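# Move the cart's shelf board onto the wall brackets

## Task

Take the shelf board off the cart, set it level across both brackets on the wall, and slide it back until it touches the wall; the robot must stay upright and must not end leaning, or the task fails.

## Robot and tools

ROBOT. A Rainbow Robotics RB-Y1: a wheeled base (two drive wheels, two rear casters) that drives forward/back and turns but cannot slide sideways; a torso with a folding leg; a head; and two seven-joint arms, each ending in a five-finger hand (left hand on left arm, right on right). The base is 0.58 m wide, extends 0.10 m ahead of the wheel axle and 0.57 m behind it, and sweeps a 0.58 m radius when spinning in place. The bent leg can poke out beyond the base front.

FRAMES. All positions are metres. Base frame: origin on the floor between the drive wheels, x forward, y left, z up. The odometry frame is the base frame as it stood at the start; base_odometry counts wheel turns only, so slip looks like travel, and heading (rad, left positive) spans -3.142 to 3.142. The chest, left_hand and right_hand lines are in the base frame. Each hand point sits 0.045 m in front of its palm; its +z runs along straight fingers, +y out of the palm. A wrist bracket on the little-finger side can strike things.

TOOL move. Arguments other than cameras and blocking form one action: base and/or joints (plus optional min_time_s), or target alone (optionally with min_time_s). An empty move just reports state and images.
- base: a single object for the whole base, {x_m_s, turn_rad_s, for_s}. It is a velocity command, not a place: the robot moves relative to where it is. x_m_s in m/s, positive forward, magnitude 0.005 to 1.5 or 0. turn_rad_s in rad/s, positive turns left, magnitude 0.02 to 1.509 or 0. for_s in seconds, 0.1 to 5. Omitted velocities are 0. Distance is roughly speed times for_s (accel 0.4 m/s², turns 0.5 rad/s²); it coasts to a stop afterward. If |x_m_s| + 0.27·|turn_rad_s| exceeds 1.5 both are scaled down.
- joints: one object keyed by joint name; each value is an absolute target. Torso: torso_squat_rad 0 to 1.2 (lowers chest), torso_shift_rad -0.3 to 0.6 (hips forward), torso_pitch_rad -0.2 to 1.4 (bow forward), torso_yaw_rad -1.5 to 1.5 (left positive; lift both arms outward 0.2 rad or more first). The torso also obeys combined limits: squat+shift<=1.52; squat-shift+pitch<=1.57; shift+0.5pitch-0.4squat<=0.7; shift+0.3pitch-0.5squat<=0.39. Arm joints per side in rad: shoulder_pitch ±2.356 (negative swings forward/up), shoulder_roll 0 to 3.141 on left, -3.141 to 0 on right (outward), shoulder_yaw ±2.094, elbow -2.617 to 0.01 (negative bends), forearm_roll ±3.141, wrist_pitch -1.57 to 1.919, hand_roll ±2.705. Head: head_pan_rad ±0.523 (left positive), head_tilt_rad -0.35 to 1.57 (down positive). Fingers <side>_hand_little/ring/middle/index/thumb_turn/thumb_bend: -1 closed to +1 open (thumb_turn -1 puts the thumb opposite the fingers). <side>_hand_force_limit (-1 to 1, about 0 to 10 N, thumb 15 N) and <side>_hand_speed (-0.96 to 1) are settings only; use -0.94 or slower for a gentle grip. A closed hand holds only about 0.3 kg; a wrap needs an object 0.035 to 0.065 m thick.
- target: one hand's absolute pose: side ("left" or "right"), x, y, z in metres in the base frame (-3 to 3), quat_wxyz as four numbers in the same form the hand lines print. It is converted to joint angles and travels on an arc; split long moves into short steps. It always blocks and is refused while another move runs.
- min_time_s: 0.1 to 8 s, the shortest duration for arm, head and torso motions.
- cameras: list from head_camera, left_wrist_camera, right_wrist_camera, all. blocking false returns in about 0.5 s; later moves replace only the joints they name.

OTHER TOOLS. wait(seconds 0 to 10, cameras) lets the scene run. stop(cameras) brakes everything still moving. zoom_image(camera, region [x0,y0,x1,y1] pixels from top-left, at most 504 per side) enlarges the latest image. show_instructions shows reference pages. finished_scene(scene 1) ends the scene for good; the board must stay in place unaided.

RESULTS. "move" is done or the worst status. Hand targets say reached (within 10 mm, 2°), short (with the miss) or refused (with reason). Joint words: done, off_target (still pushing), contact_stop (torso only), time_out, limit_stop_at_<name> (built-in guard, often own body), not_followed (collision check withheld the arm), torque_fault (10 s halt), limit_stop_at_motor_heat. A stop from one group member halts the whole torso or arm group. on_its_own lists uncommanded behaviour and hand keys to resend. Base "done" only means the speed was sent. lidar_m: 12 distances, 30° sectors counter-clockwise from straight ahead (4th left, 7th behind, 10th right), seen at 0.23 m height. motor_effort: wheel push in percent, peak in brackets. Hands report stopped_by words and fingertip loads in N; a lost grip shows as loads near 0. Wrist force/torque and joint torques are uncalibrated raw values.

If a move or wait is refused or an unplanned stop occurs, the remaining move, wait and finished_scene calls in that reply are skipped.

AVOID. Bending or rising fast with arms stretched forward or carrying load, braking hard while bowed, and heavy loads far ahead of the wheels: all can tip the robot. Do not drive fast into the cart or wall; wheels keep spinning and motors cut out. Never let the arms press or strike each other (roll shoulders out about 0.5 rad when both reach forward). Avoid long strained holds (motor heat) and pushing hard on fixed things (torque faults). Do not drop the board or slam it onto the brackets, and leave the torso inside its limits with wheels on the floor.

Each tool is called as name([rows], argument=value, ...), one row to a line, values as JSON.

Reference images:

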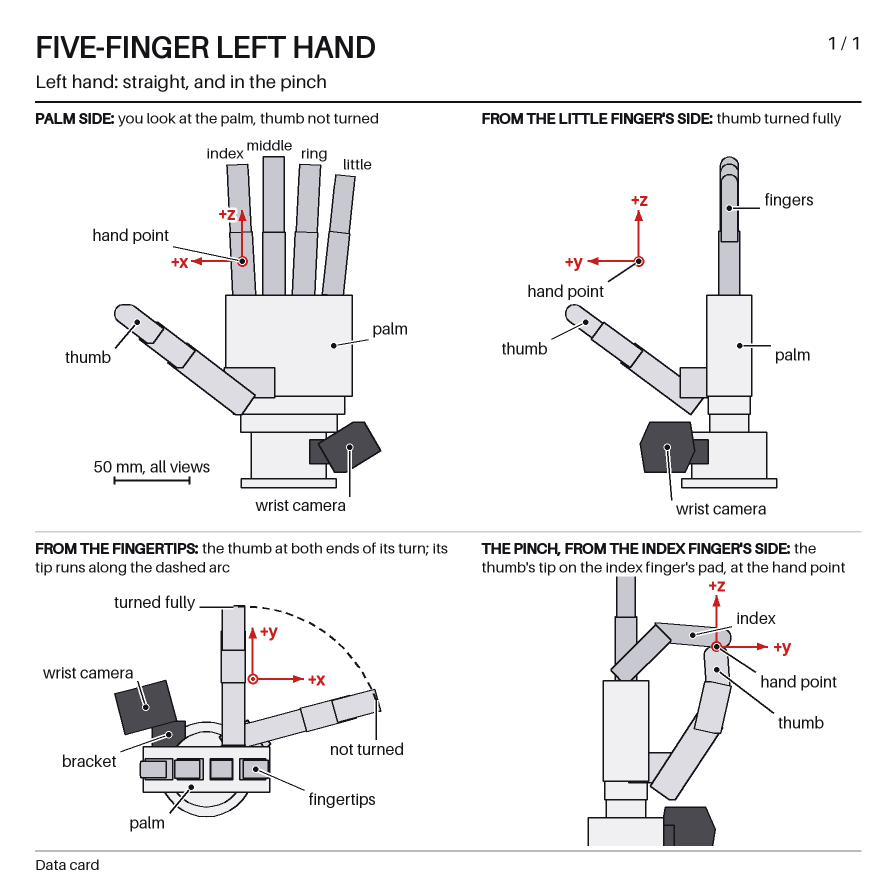

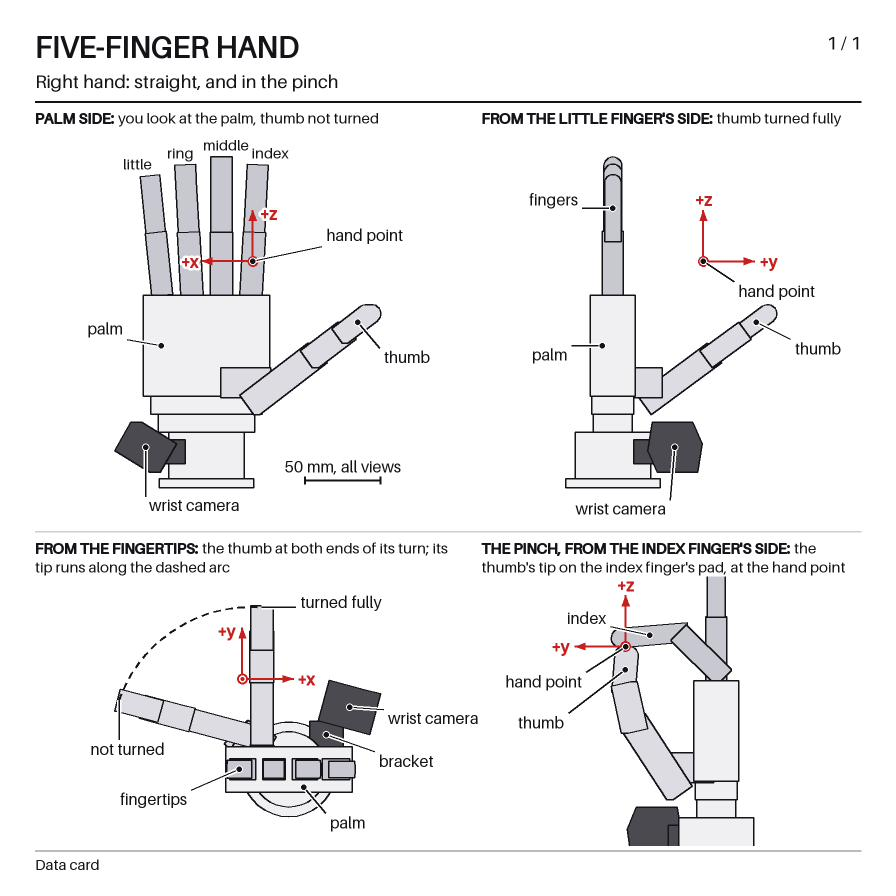

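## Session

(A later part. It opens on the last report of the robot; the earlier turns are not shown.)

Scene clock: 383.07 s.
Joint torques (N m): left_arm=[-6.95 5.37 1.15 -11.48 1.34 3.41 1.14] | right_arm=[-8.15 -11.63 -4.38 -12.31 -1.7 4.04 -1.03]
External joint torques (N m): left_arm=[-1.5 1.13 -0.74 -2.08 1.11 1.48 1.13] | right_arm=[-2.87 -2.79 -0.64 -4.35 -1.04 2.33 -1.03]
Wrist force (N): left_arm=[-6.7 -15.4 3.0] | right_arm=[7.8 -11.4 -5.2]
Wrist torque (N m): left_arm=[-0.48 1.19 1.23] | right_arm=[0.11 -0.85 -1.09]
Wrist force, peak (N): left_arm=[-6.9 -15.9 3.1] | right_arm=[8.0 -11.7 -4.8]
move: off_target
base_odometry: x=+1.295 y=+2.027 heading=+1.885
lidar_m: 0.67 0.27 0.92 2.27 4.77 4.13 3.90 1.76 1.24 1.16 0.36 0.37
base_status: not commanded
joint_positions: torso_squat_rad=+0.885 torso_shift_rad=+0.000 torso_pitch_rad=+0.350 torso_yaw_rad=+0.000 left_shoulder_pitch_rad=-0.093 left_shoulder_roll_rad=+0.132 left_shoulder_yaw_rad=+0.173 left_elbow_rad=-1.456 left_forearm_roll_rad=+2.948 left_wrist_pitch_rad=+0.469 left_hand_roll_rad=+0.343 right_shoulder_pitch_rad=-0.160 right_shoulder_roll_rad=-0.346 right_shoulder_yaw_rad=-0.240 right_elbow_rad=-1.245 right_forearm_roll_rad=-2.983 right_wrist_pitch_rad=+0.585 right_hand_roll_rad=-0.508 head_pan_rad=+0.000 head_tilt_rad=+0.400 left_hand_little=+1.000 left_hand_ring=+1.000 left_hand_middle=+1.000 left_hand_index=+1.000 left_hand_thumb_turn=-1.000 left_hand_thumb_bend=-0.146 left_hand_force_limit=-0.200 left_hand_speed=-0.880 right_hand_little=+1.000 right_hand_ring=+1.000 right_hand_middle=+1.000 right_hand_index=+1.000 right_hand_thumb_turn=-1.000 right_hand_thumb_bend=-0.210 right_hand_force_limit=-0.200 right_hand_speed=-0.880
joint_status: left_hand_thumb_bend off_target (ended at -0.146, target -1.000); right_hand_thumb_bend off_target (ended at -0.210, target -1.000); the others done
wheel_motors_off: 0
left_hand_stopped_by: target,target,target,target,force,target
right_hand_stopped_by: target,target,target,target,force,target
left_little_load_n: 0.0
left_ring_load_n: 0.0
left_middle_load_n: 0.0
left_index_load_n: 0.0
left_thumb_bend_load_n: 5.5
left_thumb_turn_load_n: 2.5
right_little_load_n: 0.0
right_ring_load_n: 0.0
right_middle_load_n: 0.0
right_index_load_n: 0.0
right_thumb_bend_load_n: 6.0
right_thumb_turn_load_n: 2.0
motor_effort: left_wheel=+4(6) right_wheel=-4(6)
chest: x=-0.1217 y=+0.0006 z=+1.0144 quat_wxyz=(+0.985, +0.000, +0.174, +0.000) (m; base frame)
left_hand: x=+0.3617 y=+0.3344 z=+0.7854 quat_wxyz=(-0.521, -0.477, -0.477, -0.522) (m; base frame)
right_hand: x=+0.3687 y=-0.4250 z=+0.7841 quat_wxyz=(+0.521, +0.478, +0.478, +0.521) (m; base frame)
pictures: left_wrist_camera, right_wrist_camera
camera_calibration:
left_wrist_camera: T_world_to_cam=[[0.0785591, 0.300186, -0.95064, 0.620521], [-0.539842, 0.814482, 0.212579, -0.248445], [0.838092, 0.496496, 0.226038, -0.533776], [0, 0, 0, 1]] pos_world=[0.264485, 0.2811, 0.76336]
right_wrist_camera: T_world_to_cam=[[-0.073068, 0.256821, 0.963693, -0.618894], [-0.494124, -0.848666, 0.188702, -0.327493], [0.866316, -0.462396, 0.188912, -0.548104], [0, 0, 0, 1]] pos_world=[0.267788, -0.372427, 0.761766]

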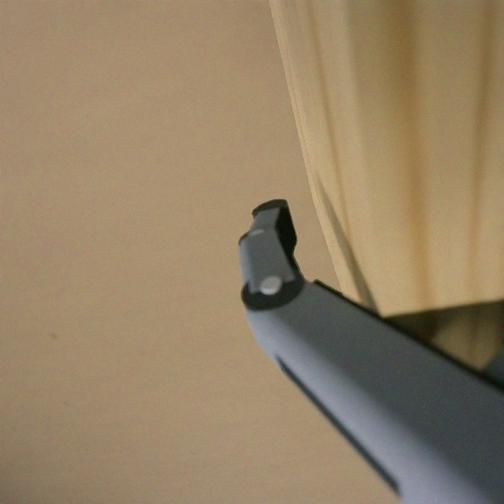

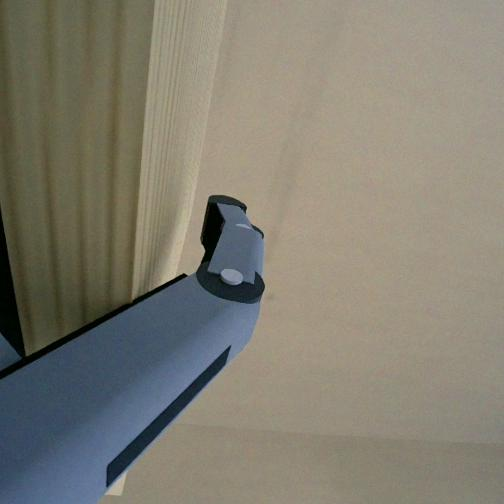

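move(joints={"torso_squat_rad": 0.85}, min_time_s=1.5, cameras=["all"])

Scene clock: 388.17 s.
Joint torques (N m): left_arm=[-7.29 5.3 1.15 -11.62 1.37 3.61 0.99] | right_arm=[-8.41 -11.48 -4.61 -12.23 -1.73 4.1 -1.07]
External joint torques (N m): left_arm=[-1.85 1.06 -0.75 -2.23 1.14 1.67 0.98] | right_arm=[-3.14 -2.64 -0.87 -4.28 -1.07 2.39 -1.06]
Wrist force (N): left_arm=[-6.9 -15.8 3.1] | right_arm=[7.9 -11.2 -5.1]
Wrist torque (N m): left_arm=[-0.47 1.20 1.26] | right_arm=[0.21 -0.84 -1.16]
Wrist force, peak (N): left_arm=[-7.0 -16.2 2.9] | right_arm=[7.9 -11.8 -5.3]
move: done
base_odometry: x=+1.295 y=+2.027 heading=+1.885
lidar_m: 0.66 0.27 0.92 2.27 4.78 4.13 3.90 1.77 1.24 1.17 0.37 0.37
base_status: not commanded
joint_positions: torso_squat_rad=+0.850 torso_shift_rad=+0.000 torso_pitch_rad=+0.351 torso_yaw_rad=+0.000 left_shoulder_pitch_rad=-0.093 left_shoulder_roll_rad=+0.132 left_shoulder_yaw_rad=+0.173 left_elbow_rad=-1.456 left_forearm_roll_rad=+2.948 left_wrist_pitch_rad=+0.469 left_hand_roll_rad=+0.343 right_shoulder_pitch_rad=-0.160 right_shoulder_roll_rad=-0.346 right_shoulder_yaw_rad=-0.240 right_elbow_rad=-1.245 right_forearm_roll_rad=-2.983 right_wrist_pitch_rad=+0.584 right_hand_roll_rad=-0.508 head_pan_rad=+0.000 head_tilt_rad=+0.400 left_hand_little=+1.000 left_hand_ring=+1.000 left_hand_middle=+1.000 left_hand_index=+1.000 left_hand_thumb_turn=-1.000 left_hand_thumb_bend=-0.146 left_hand_force_limit=-0.200 left_hand_speed=-0.880 right_hand_little=+1.000 right_hand_ring=+1.000 right_hand_middle=+1.000 right_hand_index=+1.000 right_hand_thumb_turn=-1.000 right_hand_thumb_bend=-0.210 right_hand_force_limit=-0.200 right_hand_speed=-0.880
joint_status: all done
wheel_motors_off: 0
left_hand_stopped_by: target,target,target,target,force,target
right_hand_stopped_by: target,target,target,target,force,target
left_little_load_n: 0.0
left_ring_load_n: 0.0
left_middle_load_n: 0.0
left_index_load_n: 0.0
left_thumb_bend_load_n: 5.5
left_thumb_turn_load_n: 3.0
right_little_load_n: 0.0
right_ring_load_n: 0.0
right_middle_load_n: 0.0
right_index_load_n: 0.0
right_thumb_bend_load_n: 6.0
right_thumb_turn_load_n: 2.0
motor_effort: left_wheel=+4(6) right_wheel=-5(5)
chest: x=-0.1215 y=+0.0006 z=+1.0331 quat_wxyz=(+0.985, +0.000, +0.174, +0.000) (m; base frame)
left_hand: x=+0.3617 y=+0.3345 z=+0.8038 quat_wxyz=(-0.521, -0.477, -0.477, -0.522) (m; base frame)
right_hand: x=+0.3688 y=-0.4250 z=+0.8025 quat_wxyz=(+0.521, +0.478, +0.478, +0.521) (m; base frame)
pictures: head_camera, left_wrist_camera, right_wrist_camera
camera_calibration:
head_camera: T_world_to_cam=[[-0.01274, -0.999486, -0.0294157, 0.0368899], [-0.68183, 0.0302016, -0.730887, 0.922615], [0.731399, 0.010745, -0.681865, 0.801903], [0, 0, 0, 1]] pos_world=[0.0430252, 0.000390087, 1.2222]
left_wrist_camera: T_world_to_cam=[[0.0780591, 0.300206, -0.950675, 0.638263], [-0.539817, 0.814426, 0.212857, -0.252586], [0.838155, 0.496575, 0.22563, -0.537678], [0, 0, 0, 1]] pos_world=[0.264485, 0.2811, 0.781861]
right_wrist_camera: T_world_to_cam=[[-0.0726328, 0.256802, 0.963731, -0.636877], [-0.494029, -0.848675, 0.18891, -0.331176], [0.866406, -0.46239, 0.188509, -0.551306], [0, 0, 0, 1]] pos_world=[0.267787, -0.372427, 0.780267]

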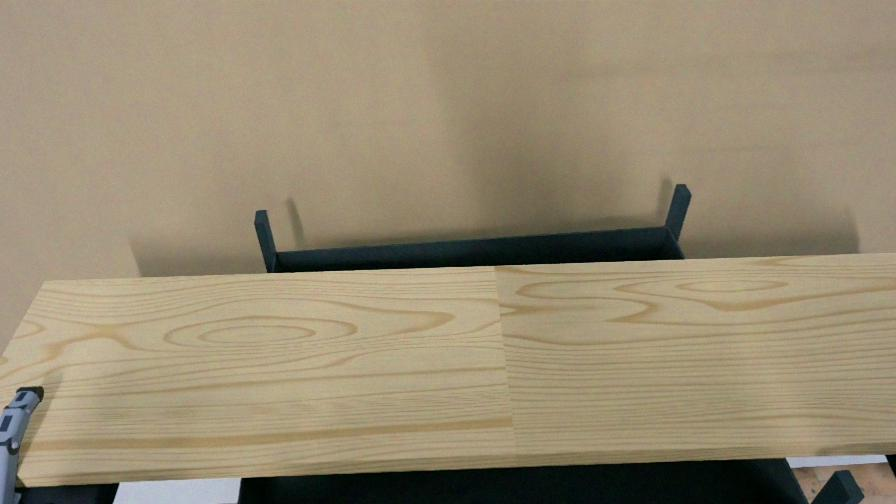

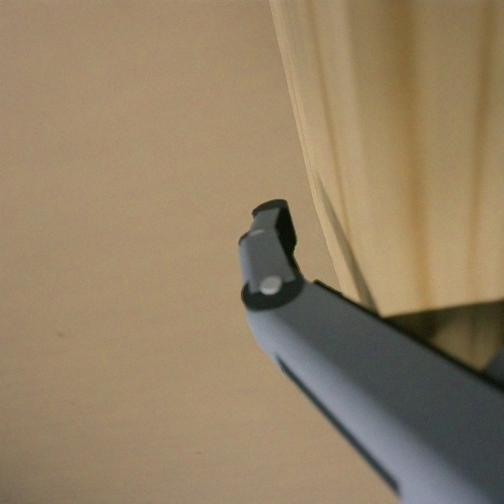

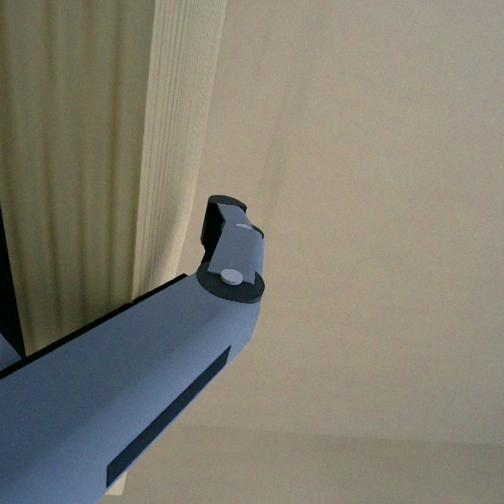

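move(joints={"torso_squat_rad": 0.69}, min_time_s=2, cameras=["all"])

Scene clock: 396.03 s.
Joint torques (N m): left_arm=[-7.29 5.75 0.79 -11.77 1.29 3.62 1.11] | right_arm=[-8.35 -11.19 -4.83 -12.29 -1.7 4.12 -1.03]
External joint torques (N m): left_arm=[-1.85 1.5 -1.1 -2.37 1.07 1.68 1.1] | right_arm=[-3.08 -2.35 -1.08 -4.33 -1.05 2.41 -1.02]
Wrist force (N): left_arm=[-6.9 -15.7 2.7] | right_arm=[8.0 -11.5 -5.0]
Wrist torque (N m): left_arm=[-0.43 1.19 1.24] | right_arm=[0.18 -0.86 -1.16]
Wrist force, peak (N): left_arm=[-7.0 -16.1 2.9] | right_arm=[8.0 -12.0 -5.3]
move: done
base_odometry: x=+1.295 y=+2.027 heading=+1.885
lidar_m: 0.67 0.26 0.92 2.28 4.78 4.13 3.90 1.77 1.24 1.17 0.36 0.36
base_status: not commanded
joint_positions: torso_squat_rad=+0.690 torso_shift_rad=+0.000 torso_pitch_rad=+0.351 torso_yaw_rad=+0.000 left_shoulder_pitch_rad=-0.093 left_shoulder_roll_rad=+0.132 left_shoulder_yaw_rad=+0.173 left_elbow_rad=-1.456 left_forearm_roll_rad=+2.948 left_wrist_pitch_rad=+0.469 left_hand_roll_rad=+0.343 right_shoulder_pitch_rad=-0.160 right_shoulder_roll_rad=-0.346 right_shoulder_yaw_rad=-0.240 right_elbow_rad=-1.245 right_forearm_roll_rad=-2.983 right_wrist_pitch_rad=+0.584 right_hand_roll_rad=-0.508 head_pan_rad=+0.000 head_tilt_rad=+0.400 left_hand_little=+1.000 left_hand_ring=+1.000 left_hand_middle=+1.000 left_hand_index=+1.000 left_hand_thumb_turn=-1.000 left_hand_thumb_bend=-0.146 left_hand_force_limit=-0.200 left_hand_speed=-0.880 right_hand_little=+1.000 right_hand_ring=+1.000 right_hand_middle=+1.000 right_hand_index=+1.000 right_hand_thumb_turn=-1.000 right_hand_thumb_bend=-0.210 right_hand_force_limit=-0.200 right_hand_speed=-0.880
joint_status: all done
wheel_motors_off: 0
left_hand_stopped_by: target,target,target,target,force,target
right_hand_stopped_by: target,target,target,target,force,target
left_little_load_n: 0.0
left_ring_load_n: 0.0
left_middle_load_n: 0.0
left_index_load_n: 0.0
left_thumb_bend_load_n: 5.5
left_thumb_turn_load_n: 2.5
right_little_load_n: 0.0
right_ring_load_n: 0.0
right_middle_load_n: 0.0
right_index_load_n: 0.0
right_thumb_bend_load_n: 6.5
right_thumb_turn_load_n: 2.0
motor_effort: left_wheel=+5(6) right_wheel=-4(5)
chest: x=-0.1215 y=+0.0006 z=+1.1110 quat_wxyz=(+0.985, +0.000, +0.174, +0.000) (m; base frame)
left_hand: x=+0.3617 y=+0.3345 z=+0.8817 quat_wxyz=(-0.521, -0.477, -0.477, -0.522) (m; base frame)
right_hand: x=+0.3688 y=-0.4249 z=+0.8804 quat_wxyz=(+0.521, +0.478, +0.478, +0.521) (m; base frame)
pictures: head_camera, left_wrist_camera, right_wrist_camera
camera_calibration:
head_camera: T_world_to_cam=[[-0.0127428, -0.999486, -0.0294148, 0.0391804], [-0.68188, 0.0302021, -0.73084, 0.979493], [0.731353, 0.0107445, -0.681915, 0.855087], [0, 0, 0, 1]] pos_world=[0.0430253, 0.00039009, 1.3001]
left_wrist_camera: T_world_to_cam=[[0.0780591, 0.300206, -0.950675, 0.71229], [-0.539817, 0.814426, 0.212857, -0.269249], [0.838155, 0.496575, 0.22563, -0.555304], [0, 0, 0, 1]] pos_world=[0.264485, 0.2812, 0.859761]
right_wrist_camera: T_world_to_cam=[[-0.0726584, 0.256808, 0.963727, -0.711965], [-0.493955, -0.848716, 0.188919, -0.34585], [0.866446, -0.462311, 0.188518, -0.565934], [0, 0, 0, 1]] pos_world=[0.267787, -0.372328, 0.858167]

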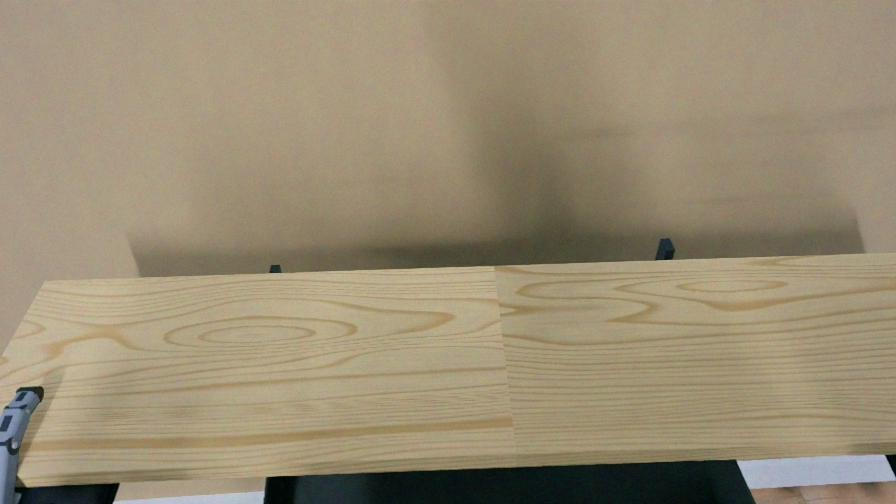

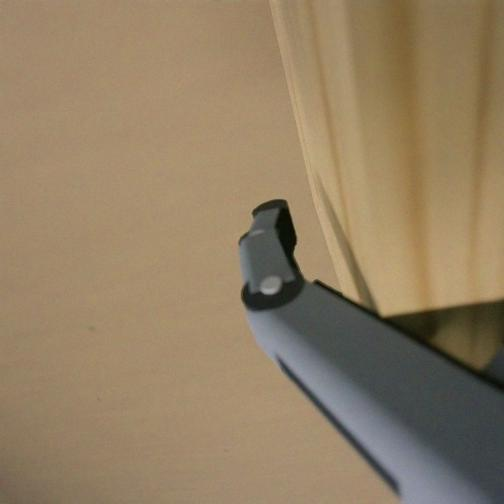

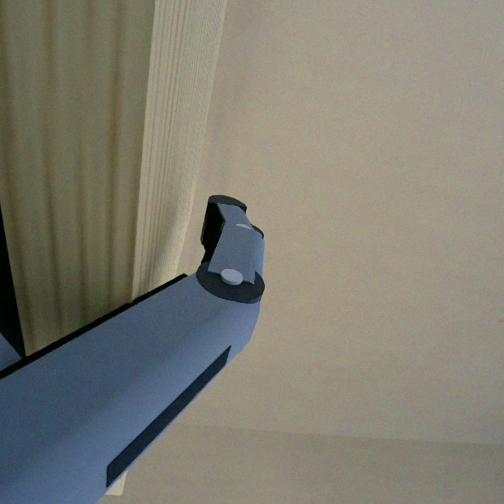

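move(base={"x_m_s": -0.3, "for_s": 2.167}, cameras=["left_wrist_camera", "right_wrist_camera"])

move(base={"turn_rad_s": 0.6, "for_s": 2.633}, cameras=["head_camera"])

Scene clock: 414.00 s.
Joint torques (N m): left_arm=[-8.81 5.48 1.04 -12.12 1.5 3.79 1.13] | right_arm=[-10.11 -11.17 -5.5 -12.45 -1.86 4.34 -1.1]
External joint torques (N m): left_arm=[-3.37 1.24 -0.86 -2.73 1.27 1.85 1.12] | right_arm=[-4.84 -2.33 -1.75 -4.49 -1.21 2.63 -1.09]
Wrist force (N): left_arm=[-7.2 -15.8 2.7] | right_arm=[8.5 -11.6 -4.9]
Wrist torque (N m): left_arm=[-0.44 1.17 1.25] | right_arm=[0.13 -0.91 -1.15]
Wrist force, peak (N): left_arm=[-7.3 -16.4 2.7] | right_arm=[8.8 -12.0 -5.7]
move: done
base_odometry: x=+1.496 y=+1.409 heading=+1.886
lidar_m: 0.88 1.35 1.80 4.41 4.74 3.45 3.25 1.80 1.28 1.20 1.22 0.94
base_status: done (sent for 2.17 of 2.17 s)
joint_positions: torso_squat_rad=+0.690 torso_shift_rad=+0.000 torso_pitch_rad=+0.351 torso_yaw_rad=+0.000 left_shoulder_pitch_rad=-0.093 left_shoulder_roll_rad=+0.132 left_shoulder_yaw_rad=+0.173 left_elbow_rad=-1.455 left_forearm_roll_rad=+2.948 left_wrist_pitch_rad=+0.469 left_hand_roll_rad=+0.343 right_shoulder_pitch_rad=-0.160 right_shoulder_roll_rad=-0.346 right_shoulder_yaw_rad=-0.240 right_elbow_rad=-1.244 right_forearm_roll_rad=-2.983 right_wrist_pitch_rad=+0.584 right_hand_roll_rad=-0.508 head_pan_rad=+0.000 head_tilt_rad=+0.400 left_hand_little=+1.000 left_hand_ring=+1.000 left_hand_middle=+1.000 left_hand_index=+1.000 left_hand_thumb_turn=-1.000 left_hand_thumb_bend=-0.146 left_hand_force_limit=-0.200 left_hand_speed=-0.880 right_hand_little=+1.000 right_hand_ring=+1.000 right_hand_middle=+1.000 right_hand_index=+1.000 right_hand_thumb_turn=-1.000 right_hand_thumb_bend=-0.210 right_hand_force_limit=-0.200 right_hand_speed=-0.880
joint_status: not commanded
wheel_motors_off: 0
left_hand_stopped_by: target,target,target,target,force,target
right_hand_stopped_by: target,target,target,target,force,target
left_little_load_n: 0.0
left_ring_load_n: 0.0
left_middle_load_n: 0.0
left_index_load_n: 0.0
left_thumb_bend_load_n: 5.5
left_thumb_turn_load_n: 2.5
right_little_load_n: 0.0
right_ring_load_n: 0.0
right_middle_load_n: 0.0
right_index_load_n: 0.0
right_thumb_bend_load_n: 6.5
right_thumb_turn_load_n: 2.0
motor_effort: left_wheel=+8(44) right_wheel=-5(21)
chest: x=-0.1216 y=+0.0006 z=+1.1110 quat_wxyz=(+0.985, +0.000, +0.174, +0.000) (m; base frame)
left_hand: x=+0.3616 y=+0.3345 z=+0.8816 quat_wxyz=(-0.521, -0.477, -0.477, -0.522) (m; base frame)
right_hand: x=+0.3686 y=-0.4250 z=+0.8803 quat_wxyz=(+0.521, +0.478, +0.478, +0.521) (m; base frame)
pictures: left_wrist_camera, right_wrist_camera
camera_calibration:
left_wrist_camera: T_world_to_cam=[[0.0777812, 0.300293, -0.95067, 0.712249], [-0.5398, 0.81438, 0.213077, -0.269462], [0.838192, 0.496598, 0.225441, -0.555052], [0, 0, 0, 1]] pos_world=[0.264385, 0.281199, 0.859662]
right_wrist_camera: T_world_to_cam=[[-0.0723423, 0.25696, 0.963711, -0.711891], [-0.493899, -0.848682, 0.189214, -0.346137], [0.866505, -0.462287, 0.188308, -0.565655], [0, 0, 0, 1]] pos_world=[0.267686, -0.372328, 0.858068]

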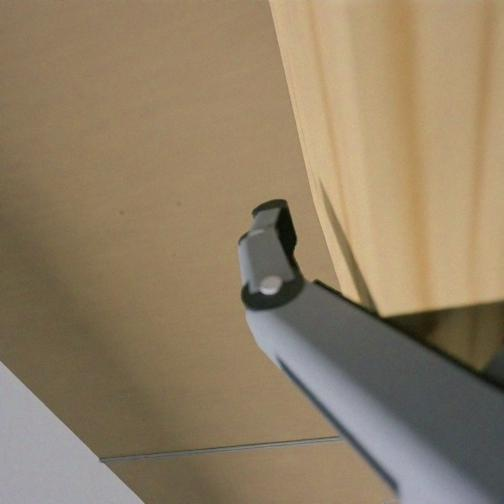

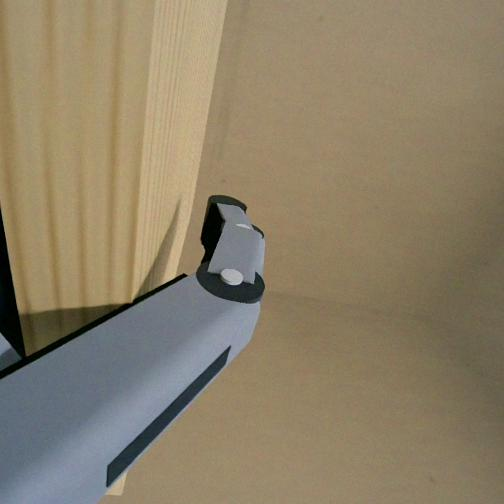

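Scene clock: 418.17 s.
Joint torques (N m): left_arm=[-8.47 5.52 1.21 -12.1 1.59 3.79 1.05] | right_arm=[-9.98 -11.25 -5.27 -12.41 -1.86 4.13 -1.03]
External joint torques (N m): left_arm=[-3.04 1.27 -0.69 -2.7 1.36 1.85 1.04] | right_arm=[-4.71 -2.41 -1.52 -4.45 -1.2 2.42 -1.02]
Wrist force (N): left_arm=[-7.5 -15.9 2.7] | right_arm=[8.4 -11.3 -5.1]
Wrist torque (N m): left_arm=[-0.48 1.25 1.22] | right_arm=[0.19 -0.88 -1.13]
Wrist force, peak (N): left_arm=[-8.2 -15.9 3.0] | right_arm=[8.4 -11.8 -5.1]
move: done
base_odometry: x=+1.496 y=+1.408 heading=-2.818
lidar_m: 4.50 4.75 3.44 3.26 1.77 1.26 1.19 1.24 0.94 0.88 1.36 1.80
base_status: done (sent for 2.63 of 2.63 s)
joint_positions: torso_squat_rad=+0.690 torso_shift_rad=+0.000 torso_pitch_rad=+0.351 torso_yaw_rad=+0.000 left_shoulder_pitch_rad=-0.093 left_shoulder_roll_rad=+0.132 left_shoulder_yaw_rad=+0.173 left_elbow_rad=-1.455 left_forearm_roll_rad=+2.948 left_wrist_pitch_rad=+0.469 left_hand_roll_rad=+0.343 right_shoulder_pitch_rad=-0.160 right_shoulder_roll_rad=-0.346 right_shoulder_yaw_rad=-0.240 right_elbow_rad=-1.244 right_forearm_roll_rad=-2.983 right_wrist_pitch_rad=+0.584 right_hand_roll_rad=-0.508 head_pan_rad=+0.000 head_tilt_rad=+0.400 left_hand_little=+1.000 left_hand_ring=+1.000 left_hand_middle=+1.000 left_hand_index=+1.000 left_hand_thumb_turn=-1.000 left_hand_thumb_bend=-0.146 left_hand_force_limit=-0.200 left_hand_speed=-0.880 right_hand_little=+1.000 right_hand_ring=+1.000 right_hand_middle=+1.000 right_hand_index=+1.000 right_hand_thumb_turn=-1.000 right_hand_thumb_bend=-0.210 right_hand_force_limit=-0.200 right_hand_speed=-0.880
joint_status: not commanded
wheel_motors_off: 0
left_hand_stopped_by: target,target,target,target,force,target
right_hand_stopped_by: target,target,target,target,force,target
left_little_load_n: 0.0
left_ring_load_n: 0.0
left_middle_load_n: -0.5
left_index_load_n: 0.0
left_thumb_bend_load_n: 5.5
left_thumb_turn_load_n: 2.5
right_little_load_n: 0.0
right_ring_load_n: 0.0
right_middle_load_n: 0.0
right_index_load_n: 0.0
right_thumb_bend_load_n: 6.0
right_thumb_turn_load_n: 2.0
motor_effort: left_wheel=+2(39) right_wheel=+8(33)
chest: x=-0.1216 y=+0.0006 z=+1.1110 quat_wxyz=(+0.985, +0.000, +0.174, +0.000) (m; base frame)
left_hand: x=+0.3616 y=+0.3345 z=+0.8816 quat_wxyz=(-0.521, -0.477, -0.477, -0.522) (m; base frame)
right_hand: x=+0.3686 y=-0.4250 z=+0.8803 quat_wxyz=(+0.521, +0.478, +0.478, +0.521) (m; base frame)
pictures: head_camera
camera_calibration:
head_camera: T_world_to_cam=[[-0.0127358, -0.999486, -0.0294175, 0.0391852], [-0.681727, 0.0302015, -0.730983, 0.979676], [0.731496, 0.010745, -0.681761, 0.855023], [0, 0, 0, 1]] pos_world=[0.042925, 0.000390087, 1.3002]

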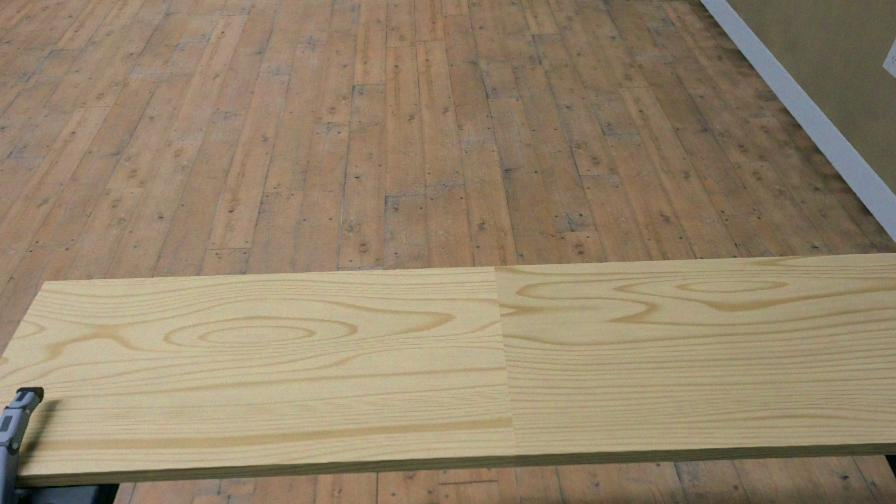

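move(base={"x_m_s": 0.4, "for_s": 5}, joints={"head_tilt_rad": 0.1})

move(base={"x_m_s": 0.4, "for_s": 3.433})

move(base={"turn_rad_s": -0.6, "for_s": 2.567}, cameras=["all"])

Scene clock: 427.70 s.
Joint torques (N m): left_arm=[-9.03 5.67 1.63 -12.23 1.66 3.87 1.1] | right_arm=[-10.11 -10.99 -4.99 -12.48 -1.89 4.36 -1.12]
External joint torques (N m): left_arm=[-3.6 1.43 -0.27 -2.83 1.43 1.93 1.09] | right_arm=[-4.85 -2.15 -1.24 -4.53 -1.24 2.65 -1.12]
Wrist force (N): left_arm=[-6.7 -16.1 2.6] | right_arm=[8.5 -11.5 -4.7]
Wrist torque (N m): left_arm=[-0.47 1.10 1.30] | right_arm=[0.17 -0.90 -1.14]
Wrist force, peak (N): left_arm=[-7.0 -16.5 3.3] | right_arm=[8.9 -11.9 -5.6]
move: done
base_odometry: x=-0.400 y=+0.772 heading=-2.818
lidar_m: 2.63 2.70 3.54 3.36 3.45 3.34 3.18 1.86 1.32 1.24 1.27 1.69
base_status: done (sent for 5 of 5 s)
joint_positions: torso_squat_rad=+0.690 torso_shift_rad=+0.000 torso_pitch_rad=+0.351 torso_yaw_rad=+0.000 left_shoulder_pitch_rad=-0.093 left_shoulder_roll_rad=+0.132 left_shoulder_yaw_rad=+0.173 left_elbow_rad=-1.455 left_forearm_roll_rad=+2.948 left_wrist_pitch_rad=+0.469 left_hand_roll_rad=+0.343 right_shoulder_pitch_rad=-0.160 right_shoulder_roll_rad=-0.346 right_shoulder_yaw_rad=-0.239 right_elbow_rad=-1.244 right_forearm_roll_rad=-2.983 right_wrist_pitch_rad=+0.584 right_hand_roll_rad=-0.508 head_pan_rad=+0.000 head_tilt_rad=+0.100 left_hand_little=+1.000 left_hand_ring=+1.000 left_hand_middle=+1.000 left_hand_index=+1.000 left_hand_thumb_turn=-1.000 left_hand_thumb_bend=-0.146 left_hand_force_limit=-0.200 left_hand_speed=-0.880 right_hand_little=+1.000 right_hand_ring=+1.000 right_hand_middle=+1.000 right_hand_index=+1.000 right_hand_thumb_turn=-1.000 right_hand_thumb_bend=-0.210 right_hand_force_limit=-0.200 right_hand_speed=-0.880
joint_status: all done
wheel_motors_off: 0
left_hand_stopped_by: target,target,target,target,force,target
right_hand_stopped_by: target,target,target,target,force,target
left_little_load_n: 0.0
left_ring_load_n: 0.0
left_middle_load_n: 0.0
left_index_load_n: 0.0
left_thumb_bend_load_n: 5.5
left_thumb_turn_load_n: 2.5
right_little_load_n: 0.0
right_ring_load_n: 0.0
right_middle_load_n: 0.0
right_index_load_n: 0.0
right_thumb_bend_load_n: 6.5
right_thumb_turn_load_n: 2.0
motor_effort: left_wheel=+4(33) right_wheel=-2(33)
chest: x=-0.1215 y=+0.0006 z=+1.1110 quat_wxyz=(+0.985, +0.000, +0.174, +0.000) (m; base frame)
left_hand: x=+0.3616 y=+0.3345 z=+0.8815 quat_wxyz=(-0.521, -0.477, -0.478, -0.522) (m; base frame)
right_hand: x=+0.3687 y=-0.4250 z=+0.8802 quat_wxyz=(+0.521, +0.478, +0.478, +0.521) (m; base frame)
pictures: none

Scene clock: 432.67 s.
Joint torques (N m): left_arm=[-9.2 5.64 1 -12.29 1.6 3.84 1.24] | right_arm=[-9.96 -11.28 -5.22 -12.49 -2.01 4.39 -1.16]
External joint torques (N m): left_arm=[-3.77 1.4 -0.89 -2.9 1.37 1.9 1.23] | right_arm=[-4.7 -2.44 -1.47 -4.54 -1.35 2.68 -1.15]
Wrist force (N): left_arm=[-7.0 -15.9 2.6] | right_arm=[8.3 -11.7 -4.8]
Wrist torque (N m): left_arm=[-0.43 1.15 1.27] | right_arm=[0.14 -0.86 -1.18]
Wrist force, peak (N): left_arm=[-7.1 -16.4 3.5] | right_arm=[8.8 -12.4 -5.9]
move: done
base_odometry: x=-1.702 y=+0.335 heading=-2.817
lidar_m: 1.26 1.29 1.72 3.42 3.51 4.64 3.58 1.78 1.26 1.18 1.20 1.33
base_status: done (sent for 3.43 of 3.43 s)
joint_positions: torso_squat_rad=+0.690 torso_shift_rad=+0.000 torso_pitch_rad=+0.351 torso_yaw_rad=+0.000 left_shoulder_pitch_rad=-0.093 left_shoulder_roll_rad=+0.132 left_shoulder_yaw_rad=+0.173 left_elbow_rad=-1.455 left_forearm_roll_rad=+2.948 left_wrist_pitch_rad=+0.469 left_hand_roll_rad=+0.343 right_shoulder_pitch_rad=-0.160 right_shoulder_roll_rad=-0.346 right_shoulder_yaw_rad=-0.239 right_elbow_rad=-1.244 right_forearm_roll_rad=-2.983 right_wrist_pitch_rad=+0.584 right_hand_roll_rad=-0.508 head_pan_rad=+0.000 head_tilt_rad=+0.100 left_hand_little=+1.000 left_hand_ring=+1.000 left_hand_middle=+1.000 left_hand_index=+1.000 left_hand_thumb_turn=-1.000 left_hand_thumb_bend=-0.146 left_hand_force_limit=-0.200 left_hand_speed=-0.880 right_hand_little=+1.000 right_hand_ring=+1.000 right_hand_middle=+1.000 right_hand_index=+1.000 right_hand_thumb_turn=-1.000 right_hand_thumb_bend=-0.210 right_hand_force_limit=-0.200 right_hand_speed=-0.880
joint_status: not commanded
wheel_motors_off: 0
left_hand_stopped_by: target,target,target,target,force,target
right_hand_stopped_by: target,target,target,target,force,target
left_little_load_n: 0.0
left_ring_load_n: 0.0
left_middle_load_n: 0.0
left_index_load_n: 0.0
left_thumb_bend_load_n: 5.5
left_thumb_turn_load_n: 2.5
right_little_load_n: 0.0
right_ring_load_n: 0.0
right_middle_load_n: 0.0
right_index_load_n: 0.0
right_thumb_bend_load_n: 6.5
right_thumb_turn_load_n: 2.0
motor_effort: left_wheel=+3(29) right_wheel=-3(15)
chest: x=-0.1215 y=+0.0006 z=+1.1110 quat_wxyz=(+0.985, +0.000, +0.174, +0.000) (m; base frame)
left_hand: x=+0.3616 y=+0.3345 z=+0.8815 quat_wxyz=(-0.521, -0.477, -0.478, -0.522) (m; base frame)
right_hand: x=+0.3687 y=-0.4250 z=+0.8802 quat_wxyz=(+0.521, +0.478, +0.478, +0.521) (m; base frame)
pictures: none

Scene clock: 436.80 s.
Joint torques (N m): left_arm=[-8.87 6.03 1.48 -12.18 1.42 3.74 1.07] | right_arm=[-10.05 -11.17 -5.27 -12.41 -1.94 4.34 -1.13]
External joint torques (N m): left_arm=[-3.43 1.78 -0.41 -2.79 1.19 1.8 1.06] | right_arm=[-4.79 -2.33 -1.52 -4.45 -1.28 2.63 -1.12]
Wrist force (N): left_arm=[-7.0 -15.8 2.8] | right_arm=[8.5 -11.5 -5.0]
Wrist torque (N m): left_arm=[-0.44 1.16 1.24] | right_arm=[0.20 -0.88 -1.13]
Wrist force, peak (N): left_arm=[-7.7 -16.2 2.8] | right_arm=[8.6 -11.9 -4.7]
move: done
base_odometry: x=-1.702 y=+0.335 heading=+1.926
lidar_m: 1.18 1.22 1.32 1.26 1.31 1.80 3.42 3.55 4.75 4.57 1.70 1.23
base_status: done (sent for 2.57 of 2.57 s)
joint_positions: torso_squat_rad=+0.690 torso_shift_rad=+0.000 torso_pitch_rad=+0.351 torso_yaw_rad=+0.000 left_shoulder_pitch_rad=-0.093 left_shoulder_roll_rad=+0.132 left_shoulder_yaw_rad=+0.173 left_elbow_rad=-1.455 left_forearm_roll_rad=+2.948 left_wrist_pitch_rad=+0.469 left_hand_roll_rad=+0.343 right_shoulder_pitch_rad=-0.160 right_shoulder_roll_rad=-0.346 right_shoulder_yaw_rad=-0.239 right_elbow_rad=-1.244 right_forearm_roll_rad=-2.983 right_wrist_pitch_rad=+0.584 right_hand_roll_rad=-0.508 head_pan_rad=+0.000 head_tilt_rad=+0.100 left_hand_little=+1.000 left_hand_ring=+1.000 left_hand_middle=+1.000 left_hand_index=+1.000 left_hand_thumb_turn=-1.000 left_hand_thumb_bend=-0.146 left_hand_force_limit=-0.200 left_hand_speed=-0.880 right_hand_little=+1.000 right_hand_ring=+1.000 right_hand_middle=+1.000 right_hand_index=+1.000 right_hand_thumb_turn=-1.000 right_hand_thumb_bend=-0.210 right_hand_force_limit=-0.200 right_hand_speed=-0.880
joint_status: not commanded
wheel_motors_off: 0
left_hand_stopped_by: target,target,target,target,force,target
right_hand_stopped_by: target,target,target,target,force,target
left_little_load_n: 0.0
left_ring_load_n: 0.0
left_middle_load_n: 0.0
left_index_load_n: 0.5
left_thumb_bend_load_n: 5.5
left_thumb_turn_load_n: 2.5
right_little_load_n: 0.0
right_ring_load_n: 0.0
right_middle_load_n: 0.0
right_index_load_n: 0.0
right_thumb_bend_load_n: 6.5
right_thumb_turn_load_n: 2.0
motor_effort: left_wheel=+12(32) right_wheel=+1(28)
chest: x=-0.1215 y=+0.0006 z=+1.1110 quat_wxyz=(+0.985, +0.000, +0.174, +0.000) (m; base frame)
left_hand: x=+0.3616 y=+0.3345 z=+0.8815 quat_wxyz=(-0.521, -0.477, -0.478, -0.522) (m; base frame)
right_hand: x=+0.3687 y=-0.4250 z=+0.8802 quat_wxyz=(+0.521, +0.478, +0.478, +0.521) (m; base frame)
pictures: head_camera, left_wrist_camera, right_wrist_camera
camera_calibration:
head_camera: T_world_to_cam=[[-0.00325507, -0.999487, -0.031864, 0.0426334], [-0.435394, 0.0301018, -0.899736, 1.20556], [0.900234, 0.0109447, -0.435269, 0.542059], [0, 0, 0, 1]] pos_world=[0.0370544, 0.000389163, 1.32199]
left_wrist_camera: T_world_to_cam=[[0.077517, 0.300344, -0.950676, 0.712215], [-0.539734, 0.814372, 0.213273, -0.269624], [0.838259, 0.49658, 0.225234, -0.554864], [0, 0, 0, 1]] pos_world=[0.264386, 0.281199, 0.859563]
right_wrist_camera: T_world_to_cam=[[-0.072131, 0.256946, 0.96373, -0.711874], [-0.493872, -0.848677, 0.189307, -0.346203], [0.866538, -0.462305, 0.188115, -0.565485], [0, 0, 0, 1]] pos_world=[0.267686, -0.372328, 0.857969]

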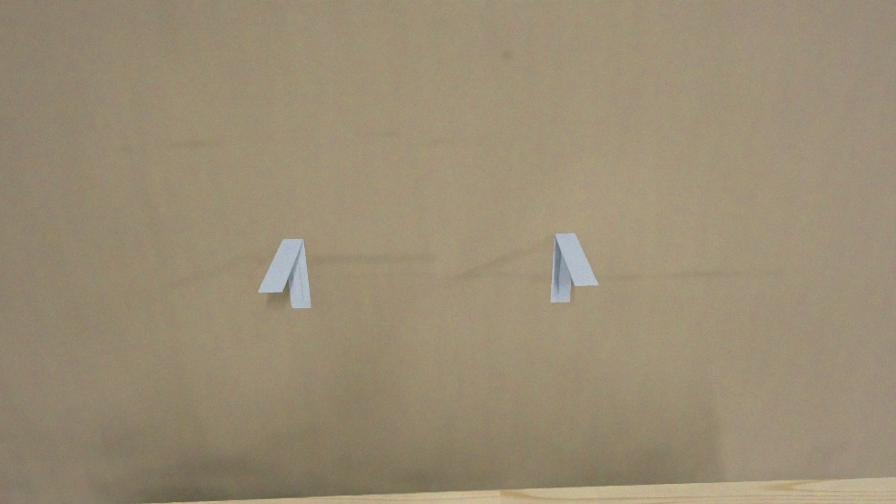

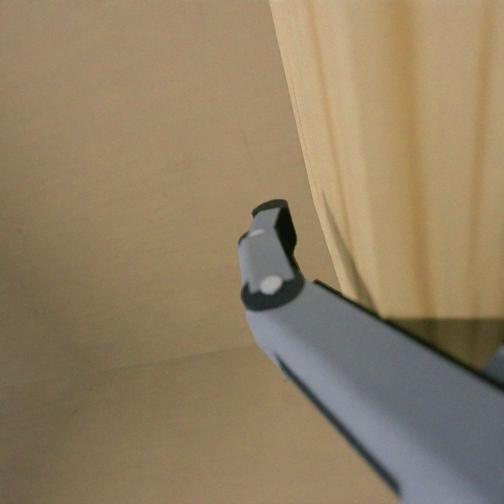

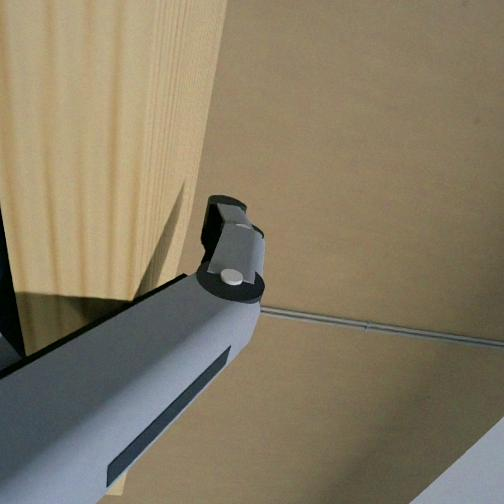

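zoom_image(camera="head_camera", region=[240, 220, 340, 320])

zoom_image(camera="head_camera", region=[520, 220, 620, 320])

move(joints={"head_tilt_rad": 0.35}, cameras=["head_camera"])

Scaled by 5.040.

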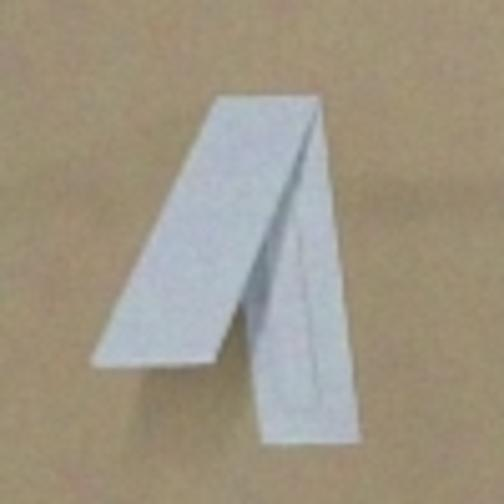

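Scaled by 5.040.

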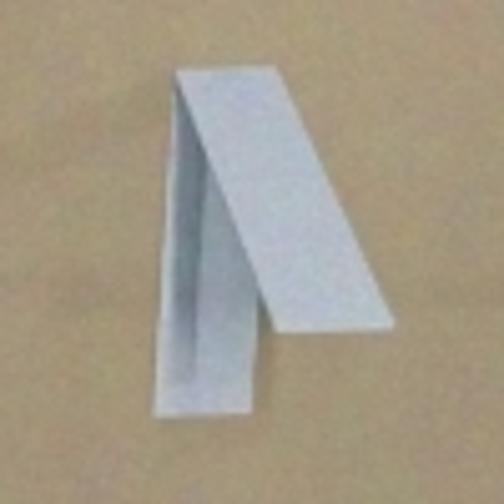

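Scene clock: 439.90 s.
Joint torques (N m): left_arm=[-9.02 5.4 0.8 -12.02 1.6 3.81 1.24] | right_arm=[-10 -11.03 -5.26 -12.46 -1.95 4.39 -1.13]
External joint torques (N m): left_arm=[-3.58 1.15 -1.1 -2.63 1.37 1.88 1.23] | right_arm=[-4.74 -2.18 -1.51 -4.5 -1.3 2.68 -1.12]
Wrist force (N): left_arm=[-7.1 -15.7 2.8] | right_arm=[8.5 -11.5 -4.9]
Wrist torque (N m): left_arm=[-0.44 1.15 1.24] | right_arm=[0.17 -0.88 -1.14]
Wrist force, peak (N): left_arm=[-7.2 -16.2 2.8] | right_arm=[8.6 -11.8 -5.0]
move: done
base_odometry: x=-1.702 y=+0.335 heading=+1.926
lidar_m: 1.18 1.22 1.31 1.27 1.32 1.80 3.42 3.55 4.75 4.57 1.69 1.23
base_status: not commanded
joint_positions: torso_squat_rad=+0.690 torso_shift_rad=+0.000 torso_pitch_rad=+0.351 torso_yaw_rad=+0.000 left_shoulder_pitch_rad=-0.093 left_shoulder_roll_rad=+0.132 left_shoulder_yaw_rad=+0.173 left_elbow_rad=-1.455 left_forearm_roll_rad=+2.948 left_wrist_pitch_rad=+0.469 left_hand_roll_rad=+0.343 right_shoulder_pitch_rad=-0.160 right_shoulder_roll_rad=-0.346 right_shoulder_yaw_rad=-0.239 right_elbow_rad=-1.244 right_forearm_roll_rad=-2.983 right_wrist_pitch_rad=+0.584 right_hand_roll_rad=-0.508 head_pan_rad=+0.000 head_tilt_rad=+0.350 left_hand_little=+1.000 left_hand_ring=+1.000 left_hand_middle=+1.000 left_hand_index=+1.000 left_hand_thumb_turn=-1.000 left_hand_thumb_bend=-0.146 left_hand_force_limit=-0.200 left_hand_speed=-0.880 right_hand_little=+1.000 right_hand_ring=+1.000 right_hand_middle=+1.000 right_hand_index=+1.000 right_hand_thumb_turn=-1.000 right_hand_thumb_bend=-0.210 right_hand_force_limit=-0.200 right_hand_speed=-0.880
joint_status: all done
wheel_motors_off: 0
left_hand_stopped_by: target,target,target,target,force,target
right_hand_stopped_by: target,target,target,target,force,target
left_little_load_n: 0.0
left_ring_load_n: 0.0
left_middle_load_n: 0.0
left_index_load_n: 0.0
left_thumb_bend_load_n: 5.5
left_thumb_turn_load_n: 2.5
right_little_load_n: 0.0
right_ring_load_n: 0.0
right_middle_load_n: 0.0
right_index_load_n: 0.0
right_thumb_bend_load_n: 6.5
right_thumb_turn_load_n: 2.0
motor_effort: left_wheel=+12(14) right_wheel=+1(2)
chest: x=-0.1215 y=+0.0006 z=+1.1110 quat_wxyz=(+0.985, +0.000, +0.174, +0.000) (m; base frame)
left_hand: x=+0.3616 y=+0.3345 z=+0.8815 quat_wxyz=(-0.521, -0.477, -0.478, -0.522) (m; base frame)
right_hand: x=+0.3687 y=-0.4250 z=+0.8802 quat_wxyz=(+0.521, +0.478, +0.478, +0.521) (m; base frame)
pictures: head_camera
camera_calibration:
head_camera: T_world_to_cam=[[-0.0112536, -0.999486, -0.0300159, 0.0400055], [-0.644438, 0.0302017, -0.76406, 1.02361], [0.764574, 0.0107449, -0.644446, 0.807833], [0, 0, 0, 1]] pos_world=[0.042455, 0.000390087, 1.30391]

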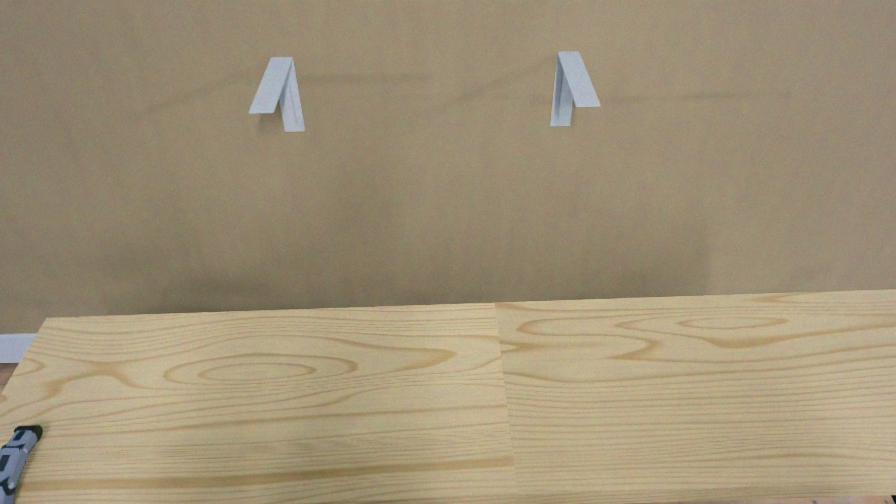

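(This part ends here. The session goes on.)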